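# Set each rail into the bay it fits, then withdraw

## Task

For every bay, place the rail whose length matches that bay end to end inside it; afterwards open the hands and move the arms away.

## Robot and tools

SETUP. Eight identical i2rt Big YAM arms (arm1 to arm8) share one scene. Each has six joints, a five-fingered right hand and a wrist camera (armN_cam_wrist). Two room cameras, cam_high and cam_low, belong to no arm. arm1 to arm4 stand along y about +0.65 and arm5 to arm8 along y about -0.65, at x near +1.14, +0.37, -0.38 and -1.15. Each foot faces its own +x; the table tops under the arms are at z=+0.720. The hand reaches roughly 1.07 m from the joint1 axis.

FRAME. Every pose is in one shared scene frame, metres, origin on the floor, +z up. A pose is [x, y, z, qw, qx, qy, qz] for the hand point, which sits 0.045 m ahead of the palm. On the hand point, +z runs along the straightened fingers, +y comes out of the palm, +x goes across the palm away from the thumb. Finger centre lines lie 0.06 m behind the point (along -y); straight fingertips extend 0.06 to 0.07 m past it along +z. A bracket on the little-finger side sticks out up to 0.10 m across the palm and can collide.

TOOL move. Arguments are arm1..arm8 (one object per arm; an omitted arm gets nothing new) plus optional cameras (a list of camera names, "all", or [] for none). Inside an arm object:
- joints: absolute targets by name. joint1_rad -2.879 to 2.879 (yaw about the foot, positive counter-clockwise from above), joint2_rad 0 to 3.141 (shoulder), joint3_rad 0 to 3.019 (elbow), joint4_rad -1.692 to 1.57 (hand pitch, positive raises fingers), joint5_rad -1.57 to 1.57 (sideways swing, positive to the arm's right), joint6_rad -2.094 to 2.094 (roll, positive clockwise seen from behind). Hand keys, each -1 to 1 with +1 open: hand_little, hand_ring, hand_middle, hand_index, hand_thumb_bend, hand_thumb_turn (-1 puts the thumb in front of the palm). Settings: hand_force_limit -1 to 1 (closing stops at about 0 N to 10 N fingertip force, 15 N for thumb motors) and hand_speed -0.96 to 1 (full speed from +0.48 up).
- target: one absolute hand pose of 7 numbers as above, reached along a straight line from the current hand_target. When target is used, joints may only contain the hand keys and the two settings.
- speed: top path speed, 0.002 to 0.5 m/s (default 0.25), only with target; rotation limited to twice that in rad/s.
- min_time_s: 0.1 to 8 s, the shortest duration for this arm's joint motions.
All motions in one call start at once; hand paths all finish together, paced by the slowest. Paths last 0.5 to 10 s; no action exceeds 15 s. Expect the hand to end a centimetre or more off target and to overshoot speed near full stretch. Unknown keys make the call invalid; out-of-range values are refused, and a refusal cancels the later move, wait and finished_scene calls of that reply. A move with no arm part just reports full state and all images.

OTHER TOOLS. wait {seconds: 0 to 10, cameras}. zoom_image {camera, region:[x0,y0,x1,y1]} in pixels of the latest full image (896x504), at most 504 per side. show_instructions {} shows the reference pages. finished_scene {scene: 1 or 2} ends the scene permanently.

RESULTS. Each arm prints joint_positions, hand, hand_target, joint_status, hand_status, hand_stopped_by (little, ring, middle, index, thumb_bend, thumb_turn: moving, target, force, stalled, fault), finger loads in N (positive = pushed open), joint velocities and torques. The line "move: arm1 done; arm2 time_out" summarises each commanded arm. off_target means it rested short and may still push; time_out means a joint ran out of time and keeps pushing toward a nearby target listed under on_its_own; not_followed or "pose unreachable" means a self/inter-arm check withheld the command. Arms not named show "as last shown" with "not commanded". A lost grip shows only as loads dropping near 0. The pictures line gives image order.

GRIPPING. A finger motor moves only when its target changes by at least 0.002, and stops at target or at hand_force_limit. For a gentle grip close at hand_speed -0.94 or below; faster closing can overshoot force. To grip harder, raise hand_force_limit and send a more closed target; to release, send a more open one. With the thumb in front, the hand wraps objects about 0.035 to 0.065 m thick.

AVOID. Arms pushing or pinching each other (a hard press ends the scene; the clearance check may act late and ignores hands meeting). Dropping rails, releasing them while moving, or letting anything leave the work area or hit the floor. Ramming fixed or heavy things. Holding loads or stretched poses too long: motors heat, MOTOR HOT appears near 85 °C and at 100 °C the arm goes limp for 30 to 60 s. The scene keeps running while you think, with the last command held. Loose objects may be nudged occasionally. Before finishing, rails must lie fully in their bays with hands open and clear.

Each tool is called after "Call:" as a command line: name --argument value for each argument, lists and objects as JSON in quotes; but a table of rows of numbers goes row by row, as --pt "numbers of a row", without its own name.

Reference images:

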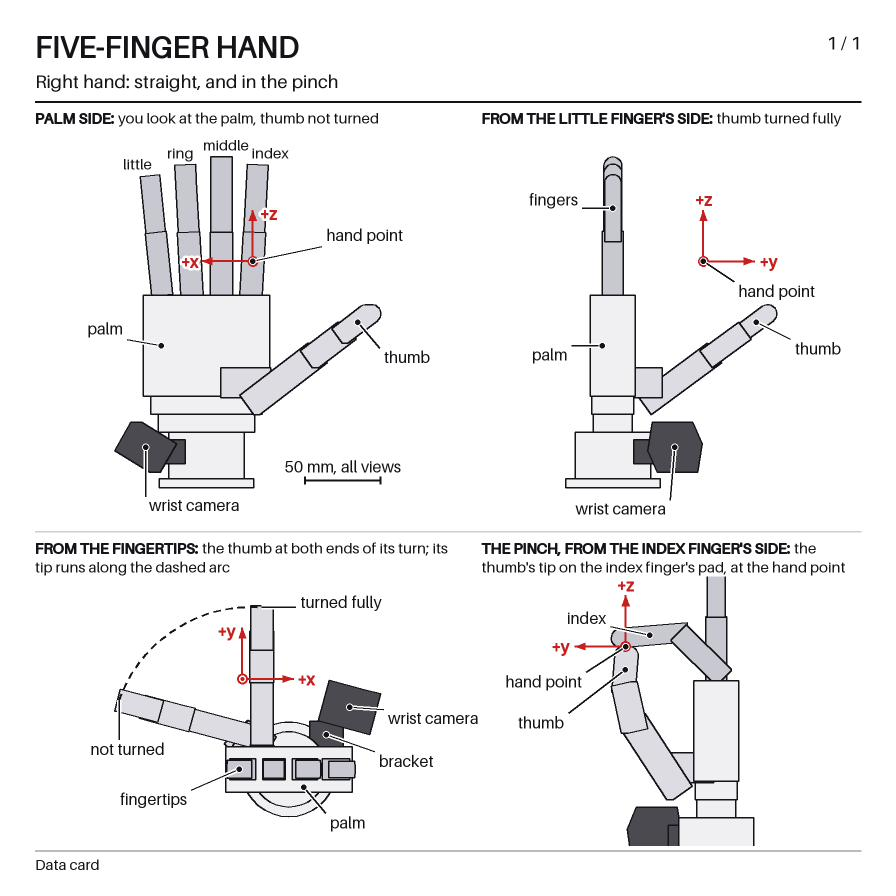

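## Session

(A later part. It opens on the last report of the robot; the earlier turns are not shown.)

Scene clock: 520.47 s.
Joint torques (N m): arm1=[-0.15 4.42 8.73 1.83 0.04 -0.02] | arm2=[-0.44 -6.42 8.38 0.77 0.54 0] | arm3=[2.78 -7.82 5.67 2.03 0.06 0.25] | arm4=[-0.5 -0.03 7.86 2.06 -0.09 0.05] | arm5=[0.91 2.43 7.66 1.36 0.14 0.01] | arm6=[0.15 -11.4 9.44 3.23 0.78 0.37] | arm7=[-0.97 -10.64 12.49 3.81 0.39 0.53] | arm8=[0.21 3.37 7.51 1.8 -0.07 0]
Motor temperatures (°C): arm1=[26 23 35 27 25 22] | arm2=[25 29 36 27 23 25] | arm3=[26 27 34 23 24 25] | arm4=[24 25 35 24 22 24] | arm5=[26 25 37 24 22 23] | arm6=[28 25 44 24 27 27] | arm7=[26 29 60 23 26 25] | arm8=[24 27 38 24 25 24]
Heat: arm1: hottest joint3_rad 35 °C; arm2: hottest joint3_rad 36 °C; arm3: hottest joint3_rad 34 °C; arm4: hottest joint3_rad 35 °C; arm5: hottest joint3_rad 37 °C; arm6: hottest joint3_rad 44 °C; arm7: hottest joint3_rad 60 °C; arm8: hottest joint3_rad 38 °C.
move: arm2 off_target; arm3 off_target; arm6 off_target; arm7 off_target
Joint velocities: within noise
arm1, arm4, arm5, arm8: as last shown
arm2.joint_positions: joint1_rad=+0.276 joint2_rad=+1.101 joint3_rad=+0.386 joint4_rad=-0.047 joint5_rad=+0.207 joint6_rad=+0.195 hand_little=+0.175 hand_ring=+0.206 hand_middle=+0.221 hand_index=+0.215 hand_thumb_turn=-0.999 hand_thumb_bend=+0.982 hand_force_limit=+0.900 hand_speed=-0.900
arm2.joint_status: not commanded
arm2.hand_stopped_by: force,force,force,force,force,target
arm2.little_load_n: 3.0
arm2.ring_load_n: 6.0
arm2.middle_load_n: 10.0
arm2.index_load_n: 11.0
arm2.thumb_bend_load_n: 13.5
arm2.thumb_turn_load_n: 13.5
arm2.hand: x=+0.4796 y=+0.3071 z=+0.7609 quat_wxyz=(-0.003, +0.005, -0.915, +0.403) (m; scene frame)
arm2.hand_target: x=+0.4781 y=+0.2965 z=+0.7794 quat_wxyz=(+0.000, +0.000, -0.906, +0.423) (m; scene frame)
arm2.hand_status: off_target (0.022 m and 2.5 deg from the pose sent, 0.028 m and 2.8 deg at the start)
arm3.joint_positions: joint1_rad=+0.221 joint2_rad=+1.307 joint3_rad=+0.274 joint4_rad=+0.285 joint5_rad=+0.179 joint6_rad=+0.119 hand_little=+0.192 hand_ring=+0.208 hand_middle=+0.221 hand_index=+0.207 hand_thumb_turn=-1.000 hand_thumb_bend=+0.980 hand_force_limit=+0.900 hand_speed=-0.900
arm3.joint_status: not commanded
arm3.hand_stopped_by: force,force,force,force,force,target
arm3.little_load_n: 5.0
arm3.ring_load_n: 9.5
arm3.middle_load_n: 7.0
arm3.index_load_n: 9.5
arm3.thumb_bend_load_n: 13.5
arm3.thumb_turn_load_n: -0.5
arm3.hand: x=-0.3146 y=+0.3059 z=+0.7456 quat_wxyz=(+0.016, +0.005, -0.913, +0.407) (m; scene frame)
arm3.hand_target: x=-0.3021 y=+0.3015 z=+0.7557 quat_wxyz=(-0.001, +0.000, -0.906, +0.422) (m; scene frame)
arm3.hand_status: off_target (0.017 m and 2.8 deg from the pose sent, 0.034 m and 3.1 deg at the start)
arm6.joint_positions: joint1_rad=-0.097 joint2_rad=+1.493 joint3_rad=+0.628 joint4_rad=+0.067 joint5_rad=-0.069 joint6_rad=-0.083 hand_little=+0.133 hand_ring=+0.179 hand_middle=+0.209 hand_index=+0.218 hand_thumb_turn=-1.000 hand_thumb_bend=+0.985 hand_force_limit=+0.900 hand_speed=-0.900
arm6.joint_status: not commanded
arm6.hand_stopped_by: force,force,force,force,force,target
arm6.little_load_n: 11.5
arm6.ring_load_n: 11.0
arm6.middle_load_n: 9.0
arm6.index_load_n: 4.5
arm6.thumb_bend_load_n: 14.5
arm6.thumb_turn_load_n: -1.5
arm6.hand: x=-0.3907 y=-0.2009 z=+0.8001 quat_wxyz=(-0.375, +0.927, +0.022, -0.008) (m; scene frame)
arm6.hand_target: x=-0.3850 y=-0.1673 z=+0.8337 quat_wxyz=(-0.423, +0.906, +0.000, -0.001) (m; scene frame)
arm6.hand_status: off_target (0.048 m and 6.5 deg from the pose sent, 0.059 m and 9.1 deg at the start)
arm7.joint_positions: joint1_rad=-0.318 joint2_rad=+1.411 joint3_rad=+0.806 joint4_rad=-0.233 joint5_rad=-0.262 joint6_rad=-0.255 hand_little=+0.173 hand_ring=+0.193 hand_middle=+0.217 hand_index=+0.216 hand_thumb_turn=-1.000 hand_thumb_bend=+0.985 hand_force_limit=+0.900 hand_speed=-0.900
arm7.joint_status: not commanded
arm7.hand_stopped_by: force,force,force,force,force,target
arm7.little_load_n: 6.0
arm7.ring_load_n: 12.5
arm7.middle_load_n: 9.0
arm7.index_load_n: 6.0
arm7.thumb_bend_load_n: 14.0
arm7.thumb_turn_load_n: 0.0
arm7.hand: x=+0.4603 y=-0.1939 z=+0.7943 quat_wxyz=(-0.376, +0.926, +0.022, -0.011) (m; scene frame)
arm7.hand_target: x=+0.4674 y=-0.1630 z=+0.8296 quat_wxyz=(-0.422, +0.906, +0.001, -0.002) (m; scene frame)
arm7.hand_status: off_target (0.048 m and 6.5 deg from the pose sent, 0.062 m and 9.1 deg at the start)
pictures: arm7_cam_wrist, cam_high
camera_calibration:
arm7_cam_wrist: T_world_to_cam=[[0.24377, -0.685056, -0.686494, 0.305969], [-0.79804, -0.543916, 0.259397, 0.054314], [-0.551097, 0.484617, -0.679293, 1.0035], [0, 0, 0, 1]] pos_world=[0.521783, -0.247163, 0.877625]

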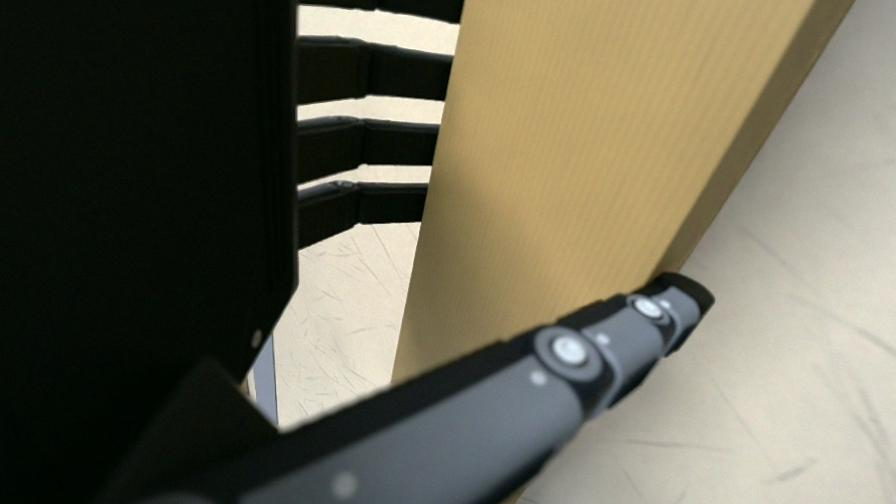

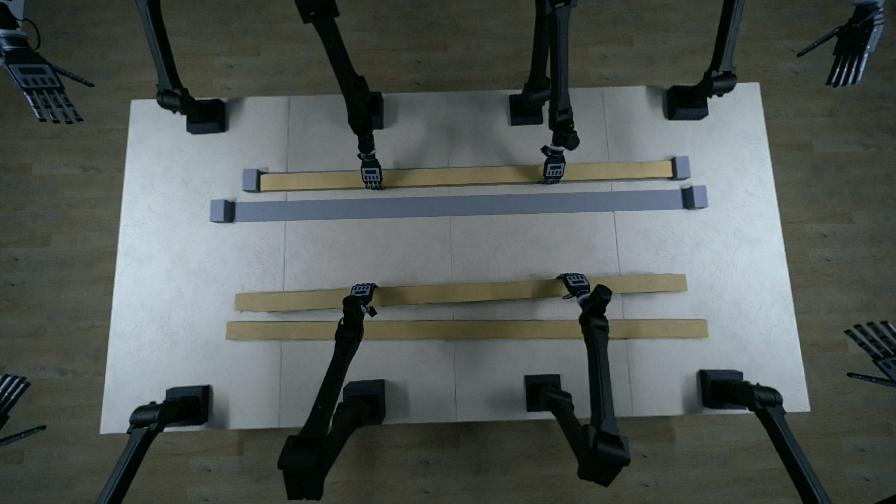

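Call:
move --arm6 '{"target": [-0.385, -0.180, 0.800, 0.4226, -0.9063, 0, 0], "speed": 0.06}' --arm7 '{"target": [0.468, -0.175, 0.793, 0.4226, -0.9063, 0, 0], "speed": 0.06}' --arm2 '{"target": [0.478, 0.3000, 0.776, 0, 0, -0.9063, 0.4226], "speed": 0.05}' --arm3 '{"target": [-0.302, 0.3065, 0.752, 0, 0, -0.9063, 0.4226], "speed": 0.05}' --cameras '["cam_high"]'

Call:
zoom_image --camera "cam_high" --region '[210, 260, 330, 350]'

Call:
zoom_image --camera "cam_high" --region '[600, 260, 720, 350]'

Scene clock: 530.47 s.
Joint torques (N m): arm1=[0.03 4.19 8.73 1.74 0.03 -0.04] | arm2=[-0.26 -6.59 7.84 1.26 0.57 0.04] | arm3=[3.25 -6.95 5.26 2.67 0 0.24] | arm4=[-1.14 0.62 7.88 2 -0.12 0.02] | arm5=[0.91 2.43 7.65 1.36 0.13 0.01] | arm6=[0.15 -10.05 6.83 3.41 0.9 0.28] | arm7=[-1.32 -10.29 10.58 3.22 0.37 0.38] | arm8=[0.21 3.37 7.51 1.78 -0.06 0]
Motor temperatures (°C): arm1=[26 23 35 27 25 22] | arm2=[25 29 36 27 23 25] | arm3=[26 26 34 23 24 25] | arm4=[24 25 35 24 22 24] | arm5=[26 25 37 24 22 23] | arm6=[28 25 42 24 27 27] | arm7=[26 29 57 23 26 25] | arm8=[24 27 38 24 25 24]
Heat: arm1: hottest joint3_rad 35 °C; arm2: hottest joint3_rad 36 °C; arm3: hottest joint3_rad 34 °C; arm4: hottest joint3_rad 35 °C; arm5: hottest joint3_rad 37 °C; arm6: hottest joint3_rad 42 °C; arm7: hottest joint3_rad 57 °C; arm8: hottest joint3_rad 38 °C.
move: arm2 off_target; arm3 off_target; arm6 off_target; arm7 off_target
Joint velocities: within noise
arm1, arm4, arm5, arm8: as last shown
arm2.joint_positions: joint1_rad=+0.279 joint2_rad=+1.096 joint3_rad=+0.381 joint4_rad=-0.047 joint5_rad=+0.210 joint6_rad=+0.198 hand_little=+0.175 hand_ring=+0.206 hand_middle=+0.221 hand_index=+0.215 hand_thumb_turn=-0.999 hand_thumb_bend=+0.982 hand_force_limit=+0.900 hand_speed=-0.900
arm2.joint_status: not commanded
arm2.hand_stopped_by: force,force,force,force,force,target
arm2.little_load_n: 3.0
arm2.ring_load_n: 6.5
arm2.middle_load_n: 11.0
arm2.index_load_n: 11.0
arm2.thumb_bend_load_n: 13.5
arm2.thumb_turn_load_n: 12.5
arm2.hand: x=+0.4797 y=+0.3089 z=+0.7605 quat_wxyz=(-0.002, +0.005, -0.915, +0.403) (m; scene frame)
arm2.hand_target: x=+0.4782 y=+0.2999 z=+0.7757 quat_wxyz=(+0.000, +0.000, -0.906, +0.423) (m; scene frame)
arm2.hand_status: off_target (0.018 m and 2.5 deg from the pose sent, 0.017 m and 2.5 deg at the start)
arm3.joint_positions: joint1_rad=+0.225 joint2_rad=+1.303 joint3_rad=+0.267 joint4_rad=+0.291 joint5_rad=+0.184 joint6_rad=+0.121 hand_little=+0.192 hand_ring=+0.208 hand_middle=+0.221 hand_index=+0.207 hand_thumb_turn=-1.000 hand_thumb_bend=+0.980 hand_force_limit=+0.900 hand_speed=-0.900
arm3.joint_status: not commanded
arm3.hand_stopped_by: force,force,force,force,force,target
arm3.little_load_n: 5.5
arm3.ring_load_n: 10.0
arm3.middle_load_n: 7.0
arm3.index_load_n: 9.5
arm3.thumb_bend_load_n: 13.0
arm3.thumb_turn_load_n: -1.5
arm3.hand: x=-0.3146 y=+0.3079 z=+0.7452 quat_wxyz=(+0.017, +0.004, -0.913, +0.408) (m; scene frame)
arm3.hand_target: x=-0.3022 y=+0.3064 z=+0.7519 quat_wxyz=(-0.001, +0.000, -0.907, +0.422) (m; scene frame)
arm3.hand_status: off_target (0.014 m and 2.7 deg from the pose sent, 0.014 m and 2.8 deg at the start)
arm5.ring_load_n: -0.5
arm6.joint_positions: joint1_rad=-0.097 joint2_rad=+1.536 joint3_rad=+0.591 joint4_rad=+0.188 joint5_rad=-0.073 joint6_rad=-0.073 hand_little=+0.133 hand_ring=+0.179 hand_middle=+0.209 hand_index=+0.218 hand_thumb_turn=-1.000 hand_thumb_bend=+0.985 hand_force_limit=+0.900 hand_speed=-0.900
arm6.joint_status: not commanded
arm6.hand_stopped_by: force,force,force,force,force,target
arm6.little_load_n: 11.5
arm6.ring_load_n: 10.0
arm6.middle_load_n: 8.5
arm6.index_load_n: 4.5
arm6.thumb_bend_load_n: 14.5
arm6.thumb_turn_load_n: -1.0
arm6.hand: x=-0.3921 y=-0.1992 z=+0.7852 quat_wxyz=(-0.394, +0.919, +0.019, -0.010) (m; scene frame)
arm6.hand_target: x=-0.3850 y=-0.1808 z=+0.8006 quat_wxyz=(-0.422, +0.906, +0.000, -0.001) (m; scene frame)
arm6.hand_status: off_target (0.025 m and 4.4 deg from the pose sent, 0.022 m and 6.5 deg at the start)
arm7.joint_positions: joint1_rad=-0.318 joint2_rad=+1.437 joint3_rad=+0.741 joint4_rad=-0.109 joint5_rad=-0.266 joint6_rad=-0.248 hand_little=+0.173 hand_ring=+0.193 hand_middle=+0.217 hand_index=+0.216 hand_thumb_turn=-1.000 hand_thumb_bend=+0.985 hand_force_limit=+0.900 hand_speed=-0.900
arm7.joint_status: not commanded
arm7.hand_stopped_by: force,force,force,force,force,target
arm7.little_load_n: 5.5
arm7.ring_load_n: 12.5
arm7.middle_load_n: 9.5
arm7.index_load_n: 7.0
arm7.thumb_bend_load_n: 14.0
arm7.thumb_turn_load_n: 0.0
arm7.hand: x=+0.4583 y=-0.1970 z=+0.7708 quat_wxyz=(-0.390, +0.920, +0.022, -0.009) (m; scene frame)
arm7.hand_target: x=+0.4677 y=-0.1764 z=+0.7937 quat_wxyz=(-0.422, +0.906, +0.001, -0.001) (m; scene frame)
arm7.hand_status: off_target (0.033 m and 4.8 deg from the pose sent, 0.020 m and 6.5 deg at the start)
pictures: cam_high

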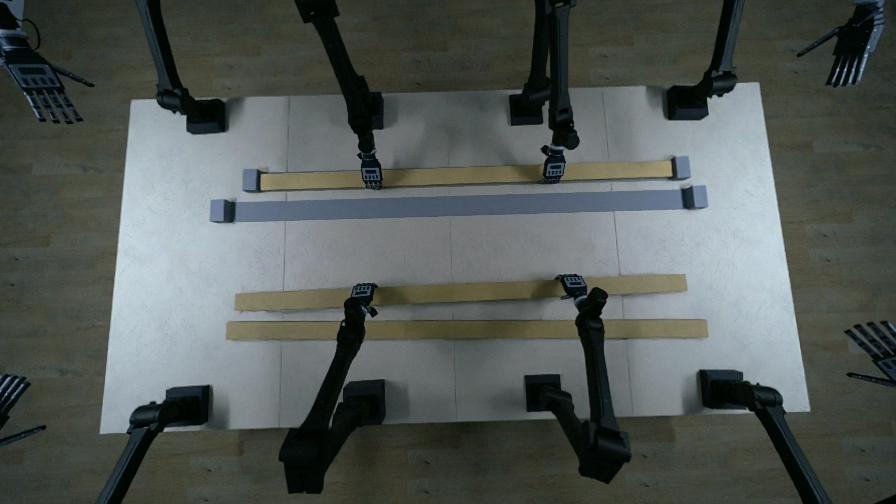

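Scaled by 4.200.

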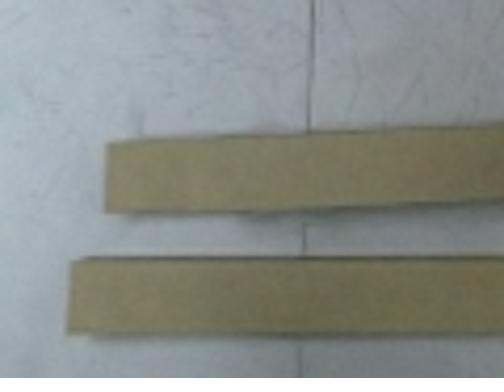

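Scaled by 4.200.

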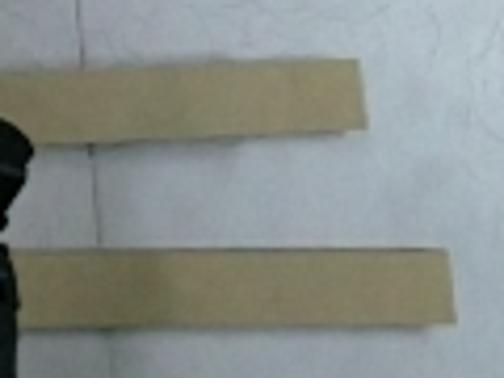

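Call:
move --arm6 '{"target": [-0.385, -0.192, 0.782, 0.4226, -0.9063, 0, 0], "speed": 0.06}' --arm7 '{"target": [0.466, -0.188, 0.771, 0.4226, -0.9063, 0, 0], "speed": 0.06}' --arm2 '{"target": [0.478, 0.3060, 0.774, 0, 0, -0.9063, 0.4226], "speed": 0.05}' --arm3 '{"target": [-0.302, 0.3120, 0.751, 0, 0, -0.9063, 0.4226], "speed": 0.05}' --cameras '["cam_high"]'

Call:
zoom_image --camera "cam_high" --region '[230, 150, 320, 230]'

Call:
zoom_image --camera "cam_high" --region '[630, 140, 720, 220]'

Scene clock: 541.77 s.
Joint torques (N m): arm1=[0.09 4.19 8.7 1.78 0.01 -0.03] | arm2=[-0.15 -7.24 7.9 1.29 0.58 0.06] | arm3=[2.78 -7 5.11 2.51 0.02 0.27] | arm4=[-0.5 0.21 7.98 2.04 -0.14 0.08] | arm5=[0.91 2.49 7.64 1.36 0.14 0.01] | arm6=[-0.15 -8.41 5.68 2.76 0.95 0.25] | arm7=[-1.79 -8.82 8.7 2.74 0.56 0.28] | arm8=[0.21 3.37 7.51 1.8 -0.06 0]
Motor temperatures (°C): arm1=[26 23 35 27 25 22] | arm2=[25 29 36 27 23 25] | arm3=[26 26 34 23 24 25] | arm4=[24 25 35 24 22 24] | arm5=[26 25 37 24 22 23] | arm6=[28 25 41 24 27 27] | arm7=[26 29 54 23 26 25] | arm8=[24 27 38 24 25 24]
Heat: arm1: hottest joint3_rad 35 °C; arm2: hottest joint3_rad 36 °C; arm3: hottest joint3_rad 34 °C; arm4: hottest joint3_rad 35 °C; arm5: hottest joint3_rad 37 °C; arm6: hottest joint3_rad 41 °C; arm7: hottest joint3_rad 54 °C; arm8: hottest joint3_rad 38 °C.
move: arm2 off_target; arm3 off_target; arm6 off_target; arm7 off_target
Joint velocities: within noise
arm1, arm4, arm5, arm8: as last shown
arm2.joint_positions: joint1_rad=+0.286 joint2_rad=+1.077 joint3_rad=+0.366 joint4_rad=-0.047 joint5_rad=+0.215 joint6_rad=+0.202 hand_little=+0.175 hand_ring=+0.206 hand_middle=+0.221 hand_index=+0.215 hand_thumb_turn=-0.999 hand_thumb_bend=+0.982 hand_force_limit=+0.900 hand_speed=-0.900
arm2.joint_status: not commanded
arm2.hand_stopped_by: force,force,force,force,force,target
arm2.little_load_n: 3.0
arm2.ring_load_n: 7.0
arm2.middle_load_n: 11.0
arm2.index_load_n: 11.0
arm2.thumb_bend_load_n: 13.5
arm2.thumb_turn_load_n: 13.0
arm2.hand: x=+0.4798 y=+0.3141 z=+0.7600 quat_wxyz=(-0.003, +0.005, -0.914, +0.405) (m; scene frame)
arm2.hand_target: x=+0.4781 y=+0.3059 z=+0.7737 quat_wxyz=(+0.000, +0.000, -0.906, +0.423) (m; scene frame)
arm2.hand_status: off_target (0.016 m and 2.2 deg from the pose sent, 0.014 m and 2.5 deg at the start)
arm3.joint_positions: joint1_rad=+0.231 joint2_rad=+1.291 joint3_rad=+0.253 joint4_rad=+0.296 joint5_rad=+0.189 joint6_rad=+0.123 hand_little=+0.192 hand_ring=+0.208 hand_middle=+0.221 hand_index=+0.207 hand_thumb_turn=-1.000 hand_thumb_bend=+0.980 hand_force_limit=+0.900 hand_speed=-0.900
arm3.joint_status: not commanded
arm3.hand_stopped_by: force,force,force,force,force,target
arm3.little_load_n: 5.5
arm3.ring_load_n: 9.5
arm3.middle_load_n: 7.0
arm3.index_load_n: 9.5
arm3.thumb_bend_load_n: 13.0
arm3.thumb_turn_load_n: -1.0
arm3.hand: x=-0.3145 y=+0.3126 z=+0.7449 quat_wxyz=(+0.018, +0.004, -0.912, +0.410) (m; scene frame)
arm3.hand_target: x=-0.3023 y=+0.3120 z=+0.7508 quat_wxyz=(+0.000, +0.000, -0.907, +0.422) (m; scene frame)
arm3.hand_status: off_target (0.014 m and 2.6 deg from the pose sent, 0.015 m and 2.7 deg at the start)
arm5.ring_load_n: 0.0
arm6.joint_positions: joint1_rad=-0.097 joint2_rad=+1.550 joint3_rad=+0.560 joint4_rad=+0.282 joint5_rad=-0.075 joint6_rad=-0.073 hand_little=+0.133 hand_ring=+0.179 hand_middle=+0.209 hand_index=+0.218 hand_thumb_turn=-1.000 hand_thumb_bend=+0.985 hand_force_limit=+0.900 hand_speed=-0.900
arm6.joint_status: not commanded
arm6.hand_stopped_by: force,force,force,force,force,target
arm6.little_load_n: 11.0
arm6.ring_load_n: 10.0
arm6.middle_load_n: 8.5
arm6.index_load_n: 4.0
arm6.thumb_bend_load_n: 14.5
arm6.thumb_turn_load_n: -0.5
arm6.hand: x=-0.3924 y=-0.1970 z=+0.7825 quat_wxyz=(-0.416, +0.909, +0.020, -0.009) (m; scene frame)
arm6.hand_target: x=-0.3850 y=-0.1924 z=+0.7820 quat_wxyz=(-0.422, +0.906, +0.000, +0.000) (m; scene frame)
arm6.hand_status: off_target (0.009 m and 2.7 deg from the pose sent, 0.011 m and 4.4 deg at the start)
arm7.joint_positions: joint1_rad=-0.319 joint2_rad=+1.437 joint3_rad=+0.704 joint4_rad=-0.019 joint5_rad=-0.273 joint6_rad=-0.240 hand_little=+0.173 hand_ring=+0.193 hand_middle=+0.217 hand_index=+0.216 hand_thumb_turn=-1.000 hand_thumb_bend=+0.985 hand_force_limit=+0.900 hand_speed=-0.900
arm7.joint_status: not commanded
arm7.hand_stopped_by: force,force,force,force,force,target
arm7.little_load_n: 5.0
arm7.ring_load_n: 12.5
arm7.middle_load_n: 9.0
arm7.index_load_n: 6.5
arm7.thumb_bend_load_n: 14.0
arm7.thumb_turn_load_n: -0.5
arm7.hand: x=+0.4577 y=-0.1944 z=+0.7676 quat_wxyz=(-0.414, +0.910, +0.023, -0.006) (m; scene frame)
arm7.hand_target: x=+0.4660 y=-0.1882 z=+0.7711 quat_wxyz=(-0.422, +0.906, +0.000, +0.000) (m; scene frame)
arm7.hand_status: off_target (0.011 m and 2.9 deg from the pose sent, 0.012 m and 4.8 deg at the start)
pictures: cam_high

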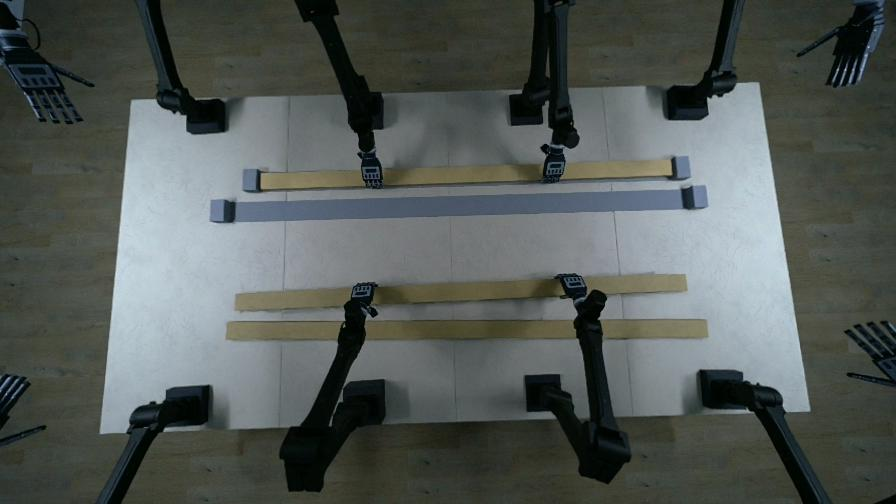

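Scaled by 5.600.

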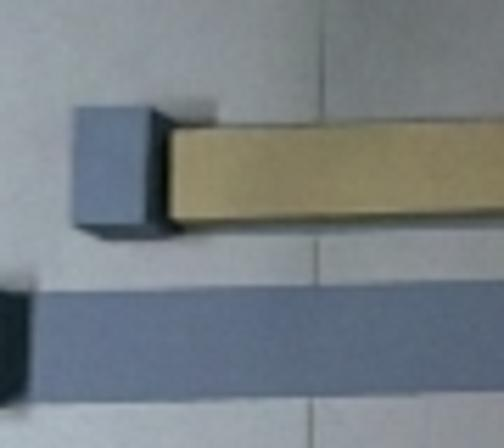

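Scaled by 5.600.

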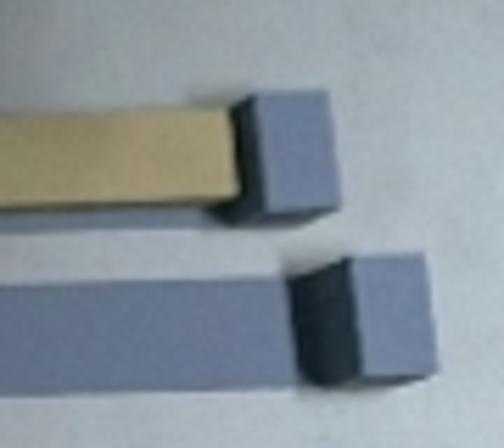

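Call:
move --arm2 '{"target":[0.478,0.302,0.774,0,0,-0.9063,0.4226],"speed":0.06}' --arm3 '{"target":[-0.302,0.308,0.751,0,0,-0.9063,0.4226],"speed":0.06}' --arm6 '{"joints":{"hand_speed":-0.5,"hand_little":1,"hand_ring":1,"hand_middle":1,"hand_index":1,"hand_thumb_bend":1}}' --arm7 '{"joints":{"hand_speed":-0.5,"hand_little":1,"hand_ring":1,"hand_middle":1,"hand_index":1,"hand_thumb_bend":1}}' --cameras '["cam_high"]'

Call:
zoom_image --camera "cam_high" --region '[230, 150, 320, 230]'

Call:
zoom_image --camera "cam_high" --region '[630, 140, 720, 220]'

Scene clock: 578.33 s.
Joint torques (N m): arm1=[0.09 4.13 8.76 1.81 0.04 -0.04] | arm2=[-1.2 -6.59 8.5 1.44 0.52 -0.01] | arm3=[2.14 -6.07 5.82 2.71 -0.11 0.25] | arm4=[-0.21 0.21 8.13 2.03 -0.07 0.04] | arm5=[0.85 2.43 7.66 1.36 0.14 0.02] | arm6=[-0.26 -8.53 5.64 2.65 0.03 0.1] | arm7=[-1.49 -8.76 8.75 2.65 0.06 0.06] | arm8=[0.21 3.31 7.53 1.78 -0.07 0]
Motor temperatures (°C): arm1=[26 23 35 27 25 22] | arm2=[25 28 37 27 23 25] | arm3=[26 26 33 23 24 25] | arm4=[24 25 35 24 22 24] | arm5=[26 25 37 24 22 23] | arm6=[28 25 36 24 28 27] | arm7=[26 28 46 23 26 25] | arm8=[24 27 38 24 25 24]
Heat: arm1: hottest joint3_rad 35 °C; arm2: hottest joint3_rad 37 °C; arm3: hottest joint3_rad 33 °C; arm4: hottest joint3_rad 35 °C; arm5: hottest joint3_rad 37 °C; arm6: hottest joint3_rad 36 °C; arm7: hottest joint3_rad 46 °C; arm8: hottest joint3_rad 38 °C.
move: arm2 off_target; arm3 off_target; arm6 done; arm7 done
Joint velocities: within noise
arm1, arm4, arm5, arm8: as last shown
arm2.joint_positions: joint1_rad=+0.286 joint2_rad=+1.077 joint3_rad=+0.366 joint4_rad=-0.047 joint5_rad=+0.215 joint6_rad=+0.202 hand_little=+0.175 hand_ring=+0.206 hand_middle=+0.221 hand_index=+0.215 hand_thumb_turn=-0.999 hand_thumb_bend=+0.982 hand_force_limit=+0.900 hand_speed=-0.900
arm2.joint_status: not commanded
arm2.hand_stopped_by: force,force,force,force,force,target
arm2.little_load_n: 3.0
arm2.ring_load_n: 6.5
arm2.middle_load_n: 10.5
arm2.index_load_n: 11.0
arm2.thumb_bend_load_n: 13.5
arm2.thumb_turn_load_n: 12.5
arm2.hand: x=+0.4798 y=+0.3141 z=+0.7600 quat_wxyz=(-0.003, +0.005, -0.914, +0.405) (m; scene frame)
arm2.hand_target: x=+0.4780 y=+0.3022 z=+0.7740 quat_wxyz=(+0.000, +0.000, -0.906, +0.423) (m; scene frame)
arm2.hand_status: off_target (0.019 m and 2.2 deg from the pose sent, 0.019 m and 2.2 deg at the start)
arm3.joint_positions: joint1_rad=+0.231 joint2_rad=+1.291 joint3_rad=+0.253 joint4_rad=+0.296 joint5_rad=+0.189 joint6_rad=+0.123 hand_little=+0.192 hand_ring=+0.208 hand_middle=+0.221 hand_index=+0.207 hand_thumb_turn=-1.000 hand_thumb_bend=+0.980 hand_force_limit=+0.900 hand_speed=-0.900
arm3.joint_status: not commanded
arm3.hand_stopped_by: force,force,force,force,force,target
arm3.little_load_n: 5.5
arm3.ring_load_n: 10.0
arm3.middle_load_n: 7.0
arm3.index_load_n: 9.5
arm3.thumb_bend_load_n: 13.5
arm3.thumb_turn_load_n: -1.0
arm3.hand: x=-0.3145 y=+0.3126 z=+0.7449 quat_wxyz=(+0.018, +0.004, -0.912, +0.410) (m; scene frame)
arm3.hand_target: x=-0.3022 y=+0.3082 z=+0.7511 quat_wxyz=(+0.000, +0.000, -0.907, +0.422) (m; scene frame)
arm3.hand_status: off_target (0.015 m and 2.6 deg from the pose sent, 0.015 m and 2.6 deg at the start)
arm6.joint_positions: joint1_rad=-0.097 joint2_rad=+1.550 joint3_rad=+0.559 joint4_rad=+0.286 joint5_rad=-0.050 joint6_rad=-0.058 hand_little=+1.000 hand_ring=+1.000 hand_middle=+1.000 hand_index=+1.000 hand_thumb_turn=-1.000 hand_thumb_bend=+1.000 hand_force_limit=+0.900 hand_speed=-0.500
arm6.joint_status: all done
arm6.hand_stopped_by: target,target,target,target,target,target
arm6.little_load_n: 0.0
arm6.ring_load_n: -0.5
arm6.middle_load_n: 0.0
arm6.index_load_n: 0.0
arm6.thumb_bend_load_n: 0.0
arm6.thumb_turn_load_n: 0.0
arm6.hand: x=-0.3885 y=-0.1958 z=+0.7826 quat_wxyz=(-0.417, +0.909, +0.008, -0.001) (m; scene frame)
arm6.hand_target: x=-0.3849 y=-0.1921 z=+0.7822 quat_wxyz=(-0.423, +0.906, +0.000, +0.000) (m; scene frame)
arm6.hand_status: not commanded
arm7.joint_positions: joint1_rad=-0.323 joint2_rad=+1.437 joint3_rad=+0.703 joint4_rad=-0.016 joint5_rad=-0.259 joint6_rad=-0.216 hand_little=+1.000 hand_ring=+1.000 hand_middle=+1.000 hand_index=+1.000 hand_thumb_turn=-1.000 hand_thumb_bend=+1.000 hand_force_limit=+0.900 hand_speed=-0.500
arm7.joint_status: all done
arm7.hand_stopped_by: target,target,target,target,target,target
arm7.little_load_n: 0.0
arm7.ring_load_n: 0.0
arm7.middle_load_n: 0.0
arm7.index_load_n: 0.0
arm7.thumb_bend_load_n: 0.0
arm7.thumb_turn_load_n: 0.0
arm7.hand: x=+0.4605 y=-0.1941 z=+0.7677 quat_wxyz=(-0.413, +0.911, +0.007, -0.004) (m; scene frame)
arm7.hand_target: x=+0.4659 y=-0.1882 z=+0.7712 quat_wxyz=(-0.422, +0.906, +0.000, +0.000) (m; scene frame)
arm7.hand_status: not commanded
arm8.middle_load_n: -0.5
pictures: cam_high

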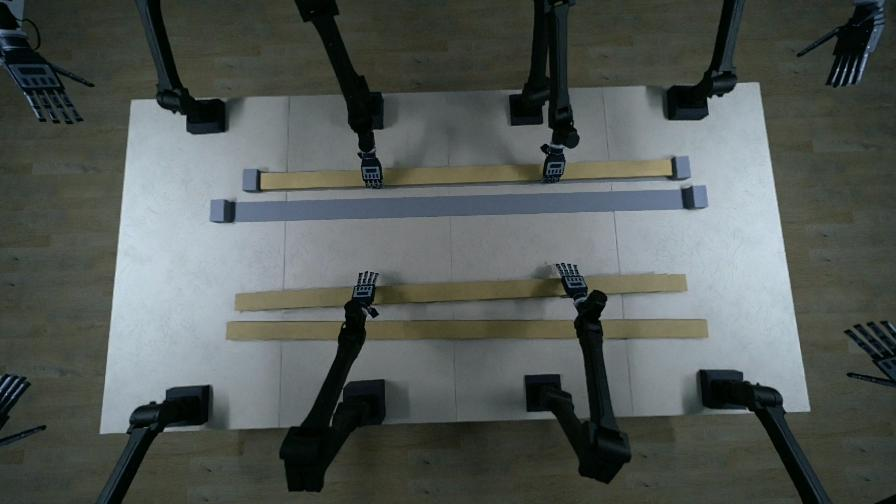

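Scaled by 5.600.

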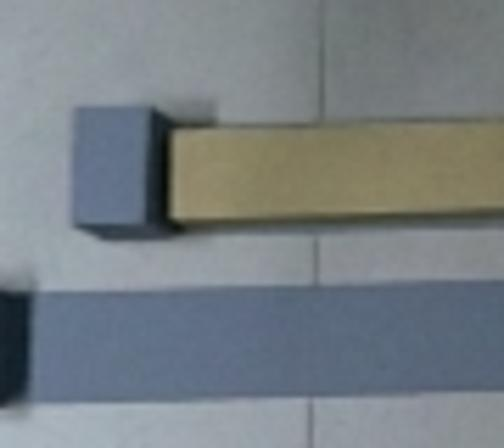

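Scaled by 5.600.

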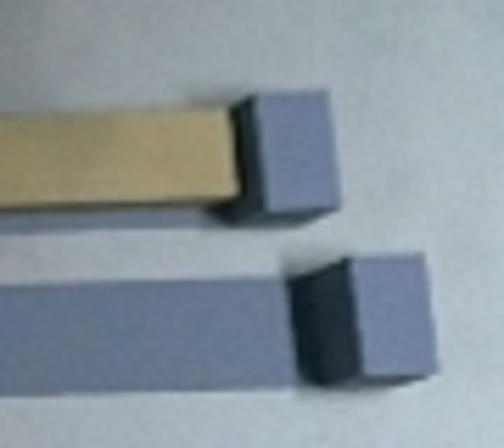

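Call:
move --arm2 '{"target":[0.478,0.296,0.776,0,0,-0.9063,0.4226],"speed":0.06}' --arm3 '{"target":[-0.302,0.304,0.753,0,0,-0.9063,0.4226],"speed":0.06}' --arm6 '{"target":[-0.388,-0.197,0.87,0.4226,-0.9063,0,0],"speed":0.12}' --arm7 '{"target":[0.461,-0.195,0.87,0.4226,-0.9063,0,0],"speed":0.12}' --cameras '["cam_high"]'

Call:
zoom_image --camera "cam_high" --region '[230, 150, 320, 230]'

Call:
zoom_image --camera "cam_high" --region '[630, 140, 720, 220]'

Call:
zoom_image --camera "cam_high" --region '[210, 260, 310, 350]'

Call:
zoom_image --camera "cam_high" --region '[640, 260, 740, 350]'

Scene clock: 601.60 s.
Joint torques (N m): arm1=[-0.09 4.25 8.73 1.78 0.03 -0.03] | arm2=[-2.61 -4.19 9.83 1.51 0.27 -0.05] | arm3=[2.55 -5.42 6.79 2.24 -0.23 0.24] | arm4=[-0.62 0.62 7.94 2.11 -0.1 0.07] | arm5=[0.79 2.49 7.66 1.35 0.14 0] | arm6=[0.62 -8.35 10.91 1.32 0.03 0.11] | arm7=[-1.38 -8.12 13.97 1.09 0.08 0.03] | arm8=[0.21 3.37 7.53 1.78 -0.06 0]
Motor temperatures (°C): arm1=[26 23 35 27 25 22] | arm2=[25 28 38 27 23 25] | arm3=[26 26 33 23 24 25] | arm4=[24 25 35 24 22 24] | arm5=[26 25 37 24 22 23] | arm6=[28 25 35 24 27 27] | arm7=[26 28 44 23 26 25] | arm8=[24 27 38 24 25 24]
Heat: arm1: hottest joint3_rad 35 °C; arm2: hottest joint3_rad 38 °C; arm3: hottest joint3_rad 33 °C; arm4: hottest joint3_rad 35 °C; arm5: hottest joint3_rad 37 °C; arm6: hottest joint3_rad 35 °C; arm7: hottest joint3_rad 44 °C; arm8: hottest joint3_rad 38 °C.
move: arm2 off_target; arm3 off_target; arm6 off_target; arm7 off_target
Joint velocities: within noise
arm1, arm4, arm5, arm8: as last shown
arm2.joint_positions: joint1_rad=+0.286 joint2_rad=+1.078 joint3_rad=+0.366 joint4_rad=-0.047 joint5_rad=+0.215 joint6_rad=+0.202 hand_little=+0.175 hand_ring=+0.206 hand_middle=+0.221 hand_index=+0.215 hand_thumb_turn=-0.999 hand_thumb_bend=+0.982 hand_force_limit=+0.900 hand_speed=-0.900
arm2.joint_status: not commanded
arm2.hand_stopped_by: force,force,force,force,force,target
arm2.little_load_n: 3.0
arm2.ring_load_n: 6.5
arm2.middle_load_n: 10.5
arm2.index_load_n: 11.0
arm2.thumb_bend_load_n: 13.5
arm2.thumb_turn_load_n: 12.5
arm2.hand: x=+0.4797 y=+0.3142 z=+0.7599 quat_wxyz=(-0.003, +0.005, -0.914, +0.405) (m; scene frame)
arm2.hand_target: x=+0.4778 y=+0.2967 z=+0.7764 quat_wxyz=(+0.000, +0.000, -0.906, +0.423) (m; scene frame)
arm2.hand_status: off_target (0.024 m and 2.3 deg from the pose sent, 0.024 m and 2.2 deg at the start)
arm3.joint_positions: joint1_rad=+0.231 joint2_rad=+1.291 joint3_rad=+0.253 joint4_rad=+0.296 joint5_rad=+0.189 joint6_rad=+0.123 hand_little=+0.192 hand_ring=+0.208 hand_middle=+0.221 hand_index=+0.207 hand_thumb_turn=-1.000 hand_thumb_bend=+0.980 hand_force_limit=+0.900 hand_speed=-0.900
arm3.joint_status: not commanded
arm3.hand_stopped_by: force,force,force,force,force,target
arm3.little_load_n: 6.0
arm3.ring_load_n: 10.0
arm3.middle_load_n: 7.0
arm3.index_load_n: 9.5
arm3.thumb_bend_load_n: 13.5
arm3.thumb_turn_load_n: -1.0
arm3.hand: x=-0.3145 y=+0.3126 z=+0.7449 quat_wxyz=(+0.018, +0.004, -0.912, +0.410) (m; scene frame)
arm3.hand_target: x=-0.3022 y=+0.3043 z=+0.7532 quat_wxyz=(+0.000, +0.000, -0.906, +0.422) (m; scene frame)
arm3.hand_status: off_target (0.017 m and 2.6 deg from the pose sent, 0.017 m and 2.6 deg at the start)
arm6.joint_positions: joint1_rad=-0.097 joint2_rad=+1.310 joint3_rad=+0.584 joint4_rad=-0.017 joint5_rad=-0.043 joint6_rad=-0.052 hand_little=+1.000 hand_ring=+1.000 hand_middle=+1.000 hand_index=+1.000 hand_thumb_turn=-1.000 hand_thumb_bend=+1.000 hand_force_limit=+0.900 hand_speed=-0.500
arm6.joint_status: not commanded
arm6.hand_stopped_by: target,target,target,target,target,target
arm6.little_load_n: 0.0
arm6.ring_load_n: 0.0
arm6.middle_load_n: 0.0
arm6.index_load_n: 0.0
arm6.thumb_bend_load_n: 0.0
arm6.thumb_turn_load_n: 0.0
arm6.hand: x=-0.3884 y=-0.2191 z=+0.8461 quat_wxyz=(-0.400, +0.916, +0.004, +0.000) (m; scene frame)
arm6.hand_target: x=-0.3879 y=-0.1982 z=+0.8703 quat_wxyz=(-0.423, +0.906, +0.000, +0.000) (m; scene frame)
arm6.hand_status: off_target (0.033 m and 2.9 deg from the pose sent, 0.087 m and 1.2 deg at the start)
arm7.joint_positions: joint1_rad=-0.323 joint2_rad=+1.255 joint3_rad=+0.780 joint4_rad=-0.300 joint5_rad=-0.256 joint6_rad=-0.210 hand_little=+1.000 hand_ring=+1.000 hand_middle=+1.000 hand_index=+1.000 hand_thumb_turn=-1.000 hand_thumb_bend=+1.000 hand_force_limit=+0.900 hand_speed=-0.500
arm7.joint_status: not commanded
arm7.hand_stopped_by: target,target,target,target,target,target
arm7.little_load_n: 0.0
arm7.ring_load_n: 0.0
arm7.middle_load_n: 0.0
arm7.index_load_n: 0.0
arm7.thumb_bend_load_n: 0.0
arm7.thumb_turn_load_n: 0.0
arm7.hand: x=+0.4537 y=-0.2123 z=+0.8424 quat_wxyz=(-0.402, +0.915, +0.003, -0.007) (m; scene frame)
arm7.hand_target: x=+0.4606 y=-0.1961 z=+0.8701 quat_wxyz=(-0.423, +0.906, +0.000, +0.000) (m; scene frame)
arm7.hand_status: off_target (0.033 m and 2.7 deg from the pose sent, 0.102 m and 1.5 deg at the start)
arm8.middle_load_n: 0.0
pictures: cam_high

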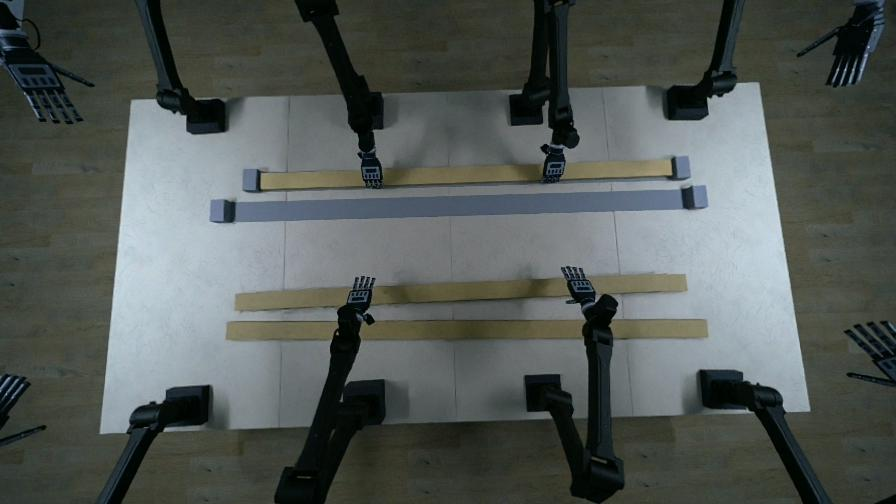

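Scaled by 5.600.

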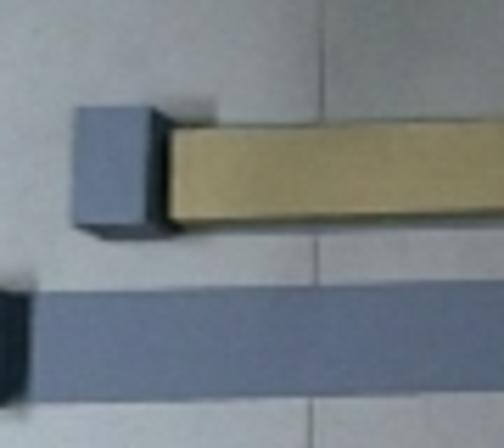

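Scaled by 5.600.

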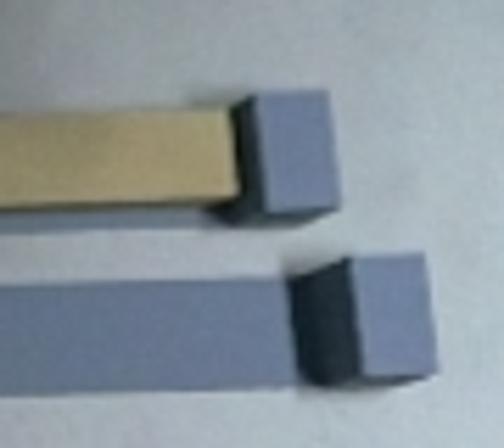

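Scaled by 5.040.

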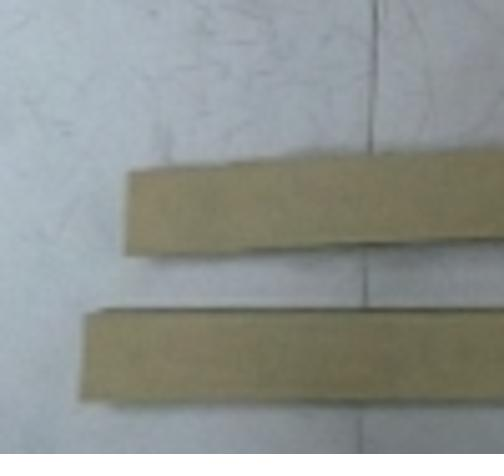

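Scaled by 5.040.

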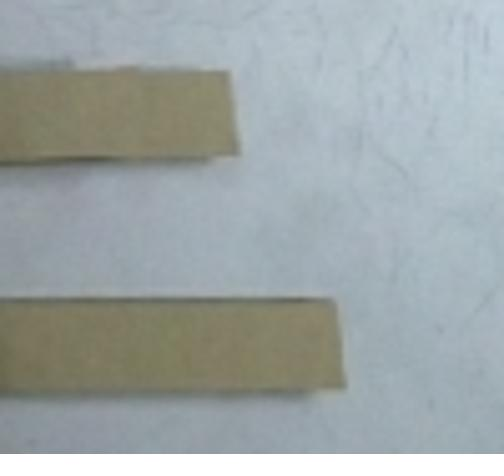

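Call:
move --arm2 '{"joints":{"hand_speed":-0.5,"hand_little":1,"hand_ring":1,"hand_middle":1,"hand_index":1,"hand_thumb_bend":1}}' --arm3 '{"joints":{"hand_speed":-0.5,"hand_little":1,"hand_ring":1,"hand_middle":1,"hand_index":1,"hand_thumb_bend":1}}' --arm6 '{"target":[-0.39,-0.352,0.86,0.4226,-0.9063,0,0],"speed":0.2}' --arm7 '{"target":[0.46,-0.375,0.86,0.4226,-0.9063,0,0],"speed":0.2}'

Call:
move --arm2 '{"target":[0.479,0.315,0.86,0,0,-0.9063,0.4226],"speed":0.12}' --arm3 '{"target":[-0.313,0.314,0.85,0,0,-0.9063,0.4226],"speed":0.12}' --arm6 '{"target":[-0.39,-0.350,0.775,0.4226,-0.9063,0,0],"speed":0.12}' --arm7 '{"target":[0.46,-0.375,0.77,0.4226,-0.9063,0,0],"speed":0.12}' --cameras '["cam_high"]'

Scene clock: 612.73 s.
Joint torques (N m): arm1=[0.15 4.31 8.79 1.77 0.02 -0.03] | arm2=[-1.32 -4.37 9.78 1.43 0.27 -0.07] | arm3=[1.26 -5.07 6.86 2.4 0.13 0.02] | arm4=[-0.26 0.62 7.84 2.06 -0.06 0.02] | arm5=[0.85 2.55 7.65 1.36 0.14 0.01] | arm6=[-0.91 -3.08 8.46 1.46 -0.13 -0.07] | arm7=[-1.32 -1.2 10.04 0.98 -0.23 -0.16] | arm8=[0.21 3.37 7.53 1.78 -0.07 0]
Motor temperatures (°C): arm1=[26 23 35 27 25 22] | arm2=[25 28 39 27 23 25] | arm3=[26 25 33 23 24 25] | arm4=[24 25 35 24 22 24] | arm5=[26 25 37 24 22 23] | arm6=[28 25 37 24 27 27] | arm7=[26 28 46 23 26 25] | arm8=[24 27 38 24 25 24]
Heat: arm1: hottest joint3_rad 35 °C; arm2: hottest joint3_rad 39 °C; arm3: hottest joint3_rad 33 °C; arm4: hottest joint3_rad 35 °C; arm5: hottest joint3_rad 37 °C; arm6: hottest joint3_rad 37 °C; arm7: hottest joint3_rad 46 °C; arm8: hottest joint3_rad 38 °C.
move: arm2 done; arm3 done; arm6 done; arm7 done
Joint velocities: within noise
arm1.joint_positions: joint1_rad=+0.161 joint2_rad=+0.542 joint3_rad=+1.331 joint4_rad=-1.419 joint5_rad=-0.133 joint6_rad=-1.445 hand_little=+1.000 hand_ring=+1.000 hand_middle=+1.000 hand_index=+1.000 hand_thumb_turn=+1.000 hand_thumb_bend=+1.000 hand_force_limit=+0.000 hand_speed=-0.800
arm1.joint_status: not commanded
arm1.hand_stopped_by: target,target,target,target,target,target
arm1.little_load_n: 0.0
arm1.ring_load_n: 0.0
arm1.middle_load_n: 0.0
arm1.index_load_n: 0.0
arm1.thumb_bend_load_n: 0.0
arm1.thumb_turn_load_n: 0.0
arm1.hand: x=+1.1381 y=+0.4625 z=+1.2338 quat_wxyz=(+0.233, +0.648, -0.605, +0.399) (m; scene frame)
arm1.hand_target: x=+1.1379 y=+0.4635 z=+1.2436 quat_wxyz=(+0.240, +0.645, -0.601, +0.407) (m; scene frame)
arm1.hand_status: not commanded
arm2.joint_positions: joint1_rad=+0.286 joint2_rad=+1.075 joint3_rad=+0.366 joint4_rad=-0.049 joint5_rad=+0.215 joint6_rad=+0.202 hand_little=+1.000 hand_ring=+1.000 hand_middle=+1.000 hand_index=+1.000 hand_thumb_turn=-1.000 hand_thumb_bend=+1.000 hand_force_limit=+0.900 hand_speed=-0.500
arm2.joint_status: all done
arm2.hand_stopped_by: target,target,target,target,target,target
arm2.little_load_n: 0.0
arm2.ring_load_n: 0.0
arm2.middle_load_n: 0.0
arm2.index_load_n: 0.0
arm2.thumb_bend_load_n: 0.5
arm2.thumb_turn_load_n: 2.5
arm2.hand: x=+0.4798 y=+0.3145 z=+0.7603 quat_wxyz=(-0.003, +0.005, -0.914, +0.405) (m; scene frame)
arm2.hand_target: x=+0.4778 y=+0.2968 z=+0.7764 quat_wxyz=(+0.000, +0.000, -0.906, +0.423) (m; scene frame)
arm2.hand_status: not commanded
arm3.joint_positions: joint1_rad=+0.241 joint2_rad=+1.291 joint3_rad=+0.252 joint4_rad=+0.296 joint5_rad=+0.180 joint6_rad=+0.145 hand_little=+1.000 hand_ring=+1.000 hand_middle=+1.000 hand_index=+1.000 hand_thumb_turn=-1.000 hand_thumb_bend=+1.000 hand_force_limit=+0.900 hand_speed=-0.500
arm3.joint_status: all done
arm3.hand_stopped_by: target,target,target,target,target,target
arm3.little_load_n: 0.0
arm3.ring_load_n: -0.5
arm3.middle_load_n: 0.0
arm3.index_load_n: 0.0
arm3.thumb_bend_load_n: 0.0
arm3.thumb_turn_load_n: 0.0
arm3.hand: x=-0.3080 y=+0.3138 z=+0.7451 quat_wxyz=(+0.007, +0.001, -0.913, +0.409) (m; scene frame)
arm3.hand_target: x=-0.3022 y=+0.3043 z=+0.7532 quat_wxyz=(+0.000, +0.000, -0.906, +0.422) (m; scene frame)
arm3.hand_status: not commanded
arm4.joint_positions: joint1_rad=-0.268 joint2_rad=+0.629 joint3_rad=+1.398 joint4_rad=-1.367 joint5_rad=-0.217 joint6_rad=-1.085 hand_little=+1.000 hand_ring=+1.000 hand_middle=+1.000 hand_index=+1.000 hand_thumb_turn=+1.000 hand_thumb_bend=+1.000 hand_force_limit=+0.000 hand_speed=-0.800
arm4.joint_status: not commanded
arm4.hand_stopped_by: target,target,target,target,target,target
arm4.little_load_n: 0.0
arm4.ring_load_n: 0.0
arm4.middle_load_n: 0.0
arm4.index_load_n: 0.0
arm4.thumb_bend_load_n: 0.0
arm4.thumb_turn_load_n: 0.0
arm4.hand: x=-1.1984 y=+0.4319 z=+1.2351 quat_wxyz=(+0.206, +0.414, -0.777, +0.428) (m; scene frame)
arm4.hand_target: x=-1.1983 y=+0.4323 z=+1.2476 quat_wxyz=(+0.214, +0.412, -0.770, +0.438) (m; scene frame)
arm4.hand_status: not commanded
arm5.joint_positions: joint1_rad=+0.011 joint2_rad=+0.614 joint3_rad=+1.457 joint4_rad=-1.493 joint5_rad=-0.095 joint6_rad=-1.307 hand_little=+1.000 hand_ring=+1.000 hand_middle=+1.000 hand_index=+1.000 hand_thumb_turn=+1.000 hand_thumb_bend=+1.000 hand_force_limit=+0.000 hand_speed=-0.800
arm5.joint_status: not commanded
arm5.hand_stopped_by: target,target,target,target,target,target
arm5.little_load_n: 0.0
arm5.ring_load_n: 0.0
arm5.middle_load_n: 0.0
arm5.index_load_n: 0.0
arm5.thumb_bend_load_n: 0.0
arm5.thumb_turn_load_n: 0.0
arm5.hand: x=-1.1150 y=-0.4527 z=+1.2485 quat_wxyz=(-0.385, +0.688, +0.572, +0.224) (m; scene frame)
arm5.hand_target: x=-1.1149 y=-0.4531 z=+1.2579 quat_wxyz=(-0.394, +0.684, +0.569, +0.230) (m; scene frame)
arm5.hand_status: not commanded
arm6.joint_positions: joint1_rad=-0.120 joint2_rad=+0.761 joint3_rad=+0.281 joint4_rad=-0.216 joint5_rad=-0.066 joint6_rad=-0.056 hand_little=+1.000 hand_ring=+1.000 hand_middle=+1.000 hand_index=+1.000 hand_thumb_turn=-1.000 hand_thumb_bend=+1.000 hand_force_limit=+0.900 hand_speed=-0.500
arm6.joint_status: not commanded
arm6.hand_stopped_by: target,target,target,target,target,target
arm6.little_load_n: 0.0
arm6.ring_load_n: 0.0
arm6.middle_load_n: 0.0
arm6.index_load_n: 0.0
arm6.thumb_bend_load_n: 0.0
arm6.thumb_turn_load_n: 0.0
arm6.hand: x=-0.3938 y=-0.3509 z=+0.8589 quat_wxyz=(-0.422, +0.907, +0.000, -0.004) (m; scene frame)
arm6.hand_target: x=-0.3900 y=-0.3519 z=+0.8599 quat_wxyz=(-0.423, +0.906, +0.000, +0.000) (m; scene frame)
arm6.hand_status: done (0.004 m and 0.4 deg from the pose sent, 0.134 m and 2.8 deg at the start)
arm7.joint_positions: joint1_rad=-0.589 joint2_rad=+0.738 joint3_rad=+0.515 joint4_rad=-0.569 joint5_rad=-0.448 joint6_rad=-0.391 hand_little=+1.000 hand_ring=+1.000 hand_middle=+1.000 hand_index=+1.000 hand_thumb_turn=-1.000 hand_thumb_bend=+1.000 hand_force_limit=+0.900 hand_speed=-0.500
arm7.joint_status: not commanded
arm7.hand_stopped_by: target,target,target,target,target,target
arm7.little_load_n: 0.0
arm7.ring_load_n: 0.0
arm7.middle_load_n: 0.0
arm7.index_load_n: 0.0
arm7.thumb_bend_load_n: 0.0
arm7.thumb_turn_load_n: 0.0
arm7.hand: x=+0.4597 y=-0.3705 z=+0.8605 quat_wxyz=(-0.424, +0.906, -0.001, -0.002) (m; scene frame)
arm7.hand_target: x=+0.4600 y=-0.3749 z=+0.8599 quat_wxyz=(-0.423, +0.906, +0.000, +0.000) (m; scene frame)
arm7.hand_status: done (0.005 m and 0.3 deg from the pose sent, 0.164 m and 2.7 deg at the start)
arm8.joint_positions: joint1_rad=-0.155 joint2_rad=+0.618 joint3_rad=+1.318 joint4_rad=-1.293 joint5_rad=-0.218 joint6_rad=-1.221 hand_little=+1.000 hand_ring=+1.000 hand_middle=+1.000 hand_index=+1.000 hand_thumb_turn=+1.000 hand_thumb_bend=+1.000 hand_force_limit=+0.000 hand_speed=-0.800
arm8.joint_status: not commanded
arm8.hand_stopped_by: target,target,target,target,target,target
arm8.little_load_n: 0.0
arm8.ring_load_n: 0.0
arm8.middle_load_n: 0.0
arm8.index_load_n: 0.0
arm8.thumb_bend_load_n: 0.0
arm8.thumb_turn_load_n: 0.0
arm8.hand: x=+1.1831 y=-0.4101 z=+1.2144 quat_wxyz=(-0.411, +0.742, +0.478, +0.228) (m; scene frame)
arm8.hand_target: x=+1.1830 y=-0.4103 z=+1.2243 quat_wxyz=(-0.418, +0.737, +0.476, +0.235) (m; scene frame)
arm8.hand_status: not commanded
pictures: none

Scene clock: 614.57 s.
Joint torques (N m): arm1=[-0.03 4.42 8.69 1.87 0.02 -0.02] | arm2=[0.5 -4.19 12.31 0.9 0.17 0.18] | arm3=[-0.26 -4.31 13.93 1.14 0.11 -0.12] | arm4=[-0.15 0.91 8.03 2.04 -0.14 0.02] | arm5=[0.79 2.55 7.66 1.36 0.13 0.01] | arm6=[-1.14 -3.31 5.37 2.32 -0.12 -0.04] | arm7=[-1.26 0.38 8.88 2.43 -0.11 -0.09] | arm8=[0.21 3.31 7.51 1.8 -0.07 0]
Motor temperatures (°C): arm1=[26 23 35 27 25 22] | arm2=[25 28 39 27 23 25] | arm3=[26 25 33 23 24 25] | arm4=[24 25 35 24 22 24] | arm5=[26 25 37 24 22 23] | arm6=[28 25 36 24 27 27] | arm7=[26 28 46 23 26 25] | arm8=[24 27 38 24 25 24]
Heat: arm1: hottest joint3_rad 35 °C; arm2: hottest joint3_rad 39 °C; arm3: hottest joint3_rad 33 °C; arm4: hottest joint3_rad 35 °C; arm5: hottest joint3_rad 37 °C; arm6: hottest joint3_rad 36 °C; arm7: hottest joint3_rad 46 °C; arm8: hottest joint3_rad 38 °C.
move: arm2 off_target; arm3 off_target; arm6 done; arm7 done
Joint velocities: within noise
arm1, arm4, arm5, arm8: as last shown
arm2.joint_positions: joint1_rad=+0.287 joint2_rad=+0.843 joint3_rad=+0.478 joint4_rad=-0.408 joint5_rad=+0.236 joint6_rad=+0.202 hand_little=+1.000 hand_ring=+1.000 hand_middle=+1.000 hand_index=+1.000 hand_thumb_turn=-1.000 hand_thumb_bend=+1.000 hand_force_limit=+0.900 hand_speed=-0.500
arm2.joint_status: not commanded
arm2.hand_stopped_by: target,target,target,target,target,target
arm2.little_load_n: 0.0
arm2.ring_load_n: 0.0
arm2.middle_load_n: 0.0
arm2.index_load_n: 0.0
arm2.thumb_bend_load_n: 0.0
arm2.thumb_turn_load_n: 0.0
arm2.hand: x=+0.4712 y=+0.3295 z=+0.8333 quat_wxyz=(+0.008, +0.002, -0.916, +0.401) (m; scene frame)
arm2.hand_target: x=+0.4787 y=+0.3158 z=+0.8599 quat_wxyz=(+0.000, +0.000, -0.906, +0.423) (m; scene frame)
arm2.hand_status: off_target (0.031 m and 2.8 deg from the pose sent, 0.100 m and 2.3 deg at the start)
arm3.joint_positions: joint1_rad=+0.223 joint2_rad=+0.881 joint3_rad=+0.319 joint4_rad=-0.205 joint5_rad=+0.155 joint6_rad=+0.137 hand_little=+1.000 hand_ring=+1.000 hand_middle=+1.000 hand_index=+1.000 hand_thumb_turn=-1.000 hand_thumb_bend=+1.000 hand_force_limit=+0.900 hand_speed=-0.500
arm3.joint_status: not commanded
arm3.hand_stopped_by: target,target,target,target,target,target
arm3.little_load_n: 0.0
arm3.ring_load_n: 0.0
arm3.middle_load_n: 0.0
arm3.index_load_n: 0.0
arm3.thumb_bend_load_n: 0.0
arm3.thumb_turn_load_n: 0.0
arm3.hand: x=-0.3151 y=+0.3384 z=+0.8195 quat_wxyz=(+0.004, +0.003, -0.918, +0.397) (m; scene frame)
arm3.hand_target: x=-0.3132 y=+0.3152 z=+0.8499 quat_wxyz=(+0.000, +0.000, -0.906, +0.423) (m; scene frame)
arm3.hand_status: off_target (0.039 m and 3.3 deg from the pose sent, 0.105 m and 1.9 deg at the start)
arm6.joint_positions: joint1_rad=-0.122 joint2_rad=+1.147 joint3_rad=+0.149 joint4_rad=+0.303 joint5_rad=-0.067 joint6_rad=-0.059 hand_little=+1.000 hand_ring=+1.000 hand_middle=+1.000 hand_index=+1.000 hand_thumb_turn=-1.000 hand_thumb_bend=+1.000 hand_force_limit=+0.900 hand_speed=-0.500
arm6.joint_status: not commanded
arm6.hand_stopped_by: target,target,target,target,target,target
arm6.little_load_n: 0.0
arm6.ring_load_n: -0.5
arm6.middle_load_n: 0.0
arm6.index_load_n: 0.0
arm6.thumb_bend_load_n: 0.0
arm6.thumb_turn_load_n: 0.0
arm6.hand: x=-0.3936 y=-0.3494 z=+0.7772 quat_wxyz=(-0.422, +0.907, +0.001, -0.003) (m; scene frame)
arm6.hand_target: x=-0.3901 y=-0.3500 z=+0.7752 quat_wxyz=(-0.423, +0.906, +0.000, +0.000) (m; scene frame)
arm6.hand_status: done (0.004 m and 0.4 deg from the pose sent, 0.084 m and 0.5 deg at the start)
arm7.joint_positions: joint1_rad=-0.590 joint2_rad=+0.865 joint3_rad=+0.321 joint4_rad=-0.253 joint5_rad=-0.448 joint6_rad=-0.394 hand_little=+1.000 hand_ring=+1.000 hand_middle=+1.000 hand_index=+1.000 hand_thumb_turn=-1.000 hand_thumb_bend=+1.000 hand_force_limit=+0.900 hand_speed=-0.500
arm7.joint_status: not commanded
arm7.hand_stopped_by: target,target,target,target,target,target
arm7.little_load_n: 0.0
arm7.ring_load_n: 0.0
arm7.middle_load_n: 0.0
arm7.index_load_n: 0.0
arm7.thumb_bend_load_n: 0.0
arm7.thumb_turn_load_n: 0.5
arm7.hand: x=+0.4579 y=-0.3757 z=+0.7736 quat_wxyz=(-0.422, +0.907, +0.000, -0.002) (m; scene frame)
arm7.hand_target: x=+0.4599 y=-0.3752 z=+0.7701 quat_wxyz=(-0.423, +0.906, +0.000, +0.000) (m; scene frame)
arm7.hand_status: done (0.004 m and 0.2 deg from the pose sent, 0.091 m and 0.3 deg at the start)
pictures: cam_high

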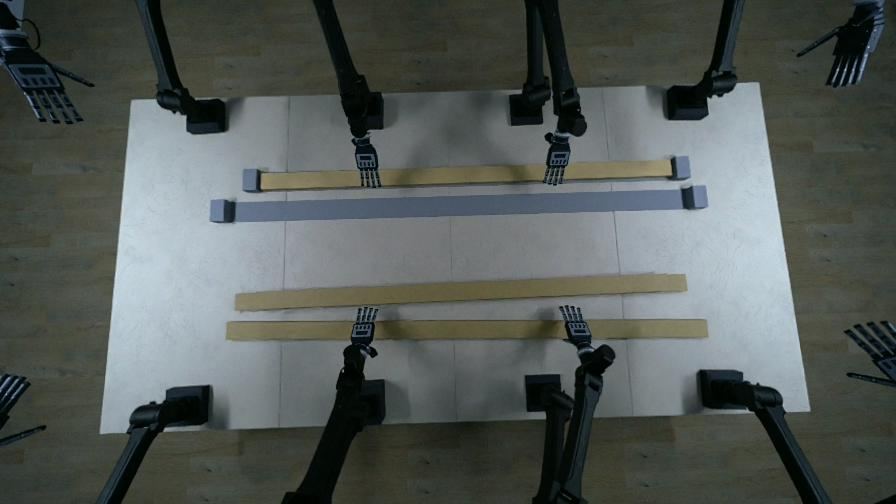

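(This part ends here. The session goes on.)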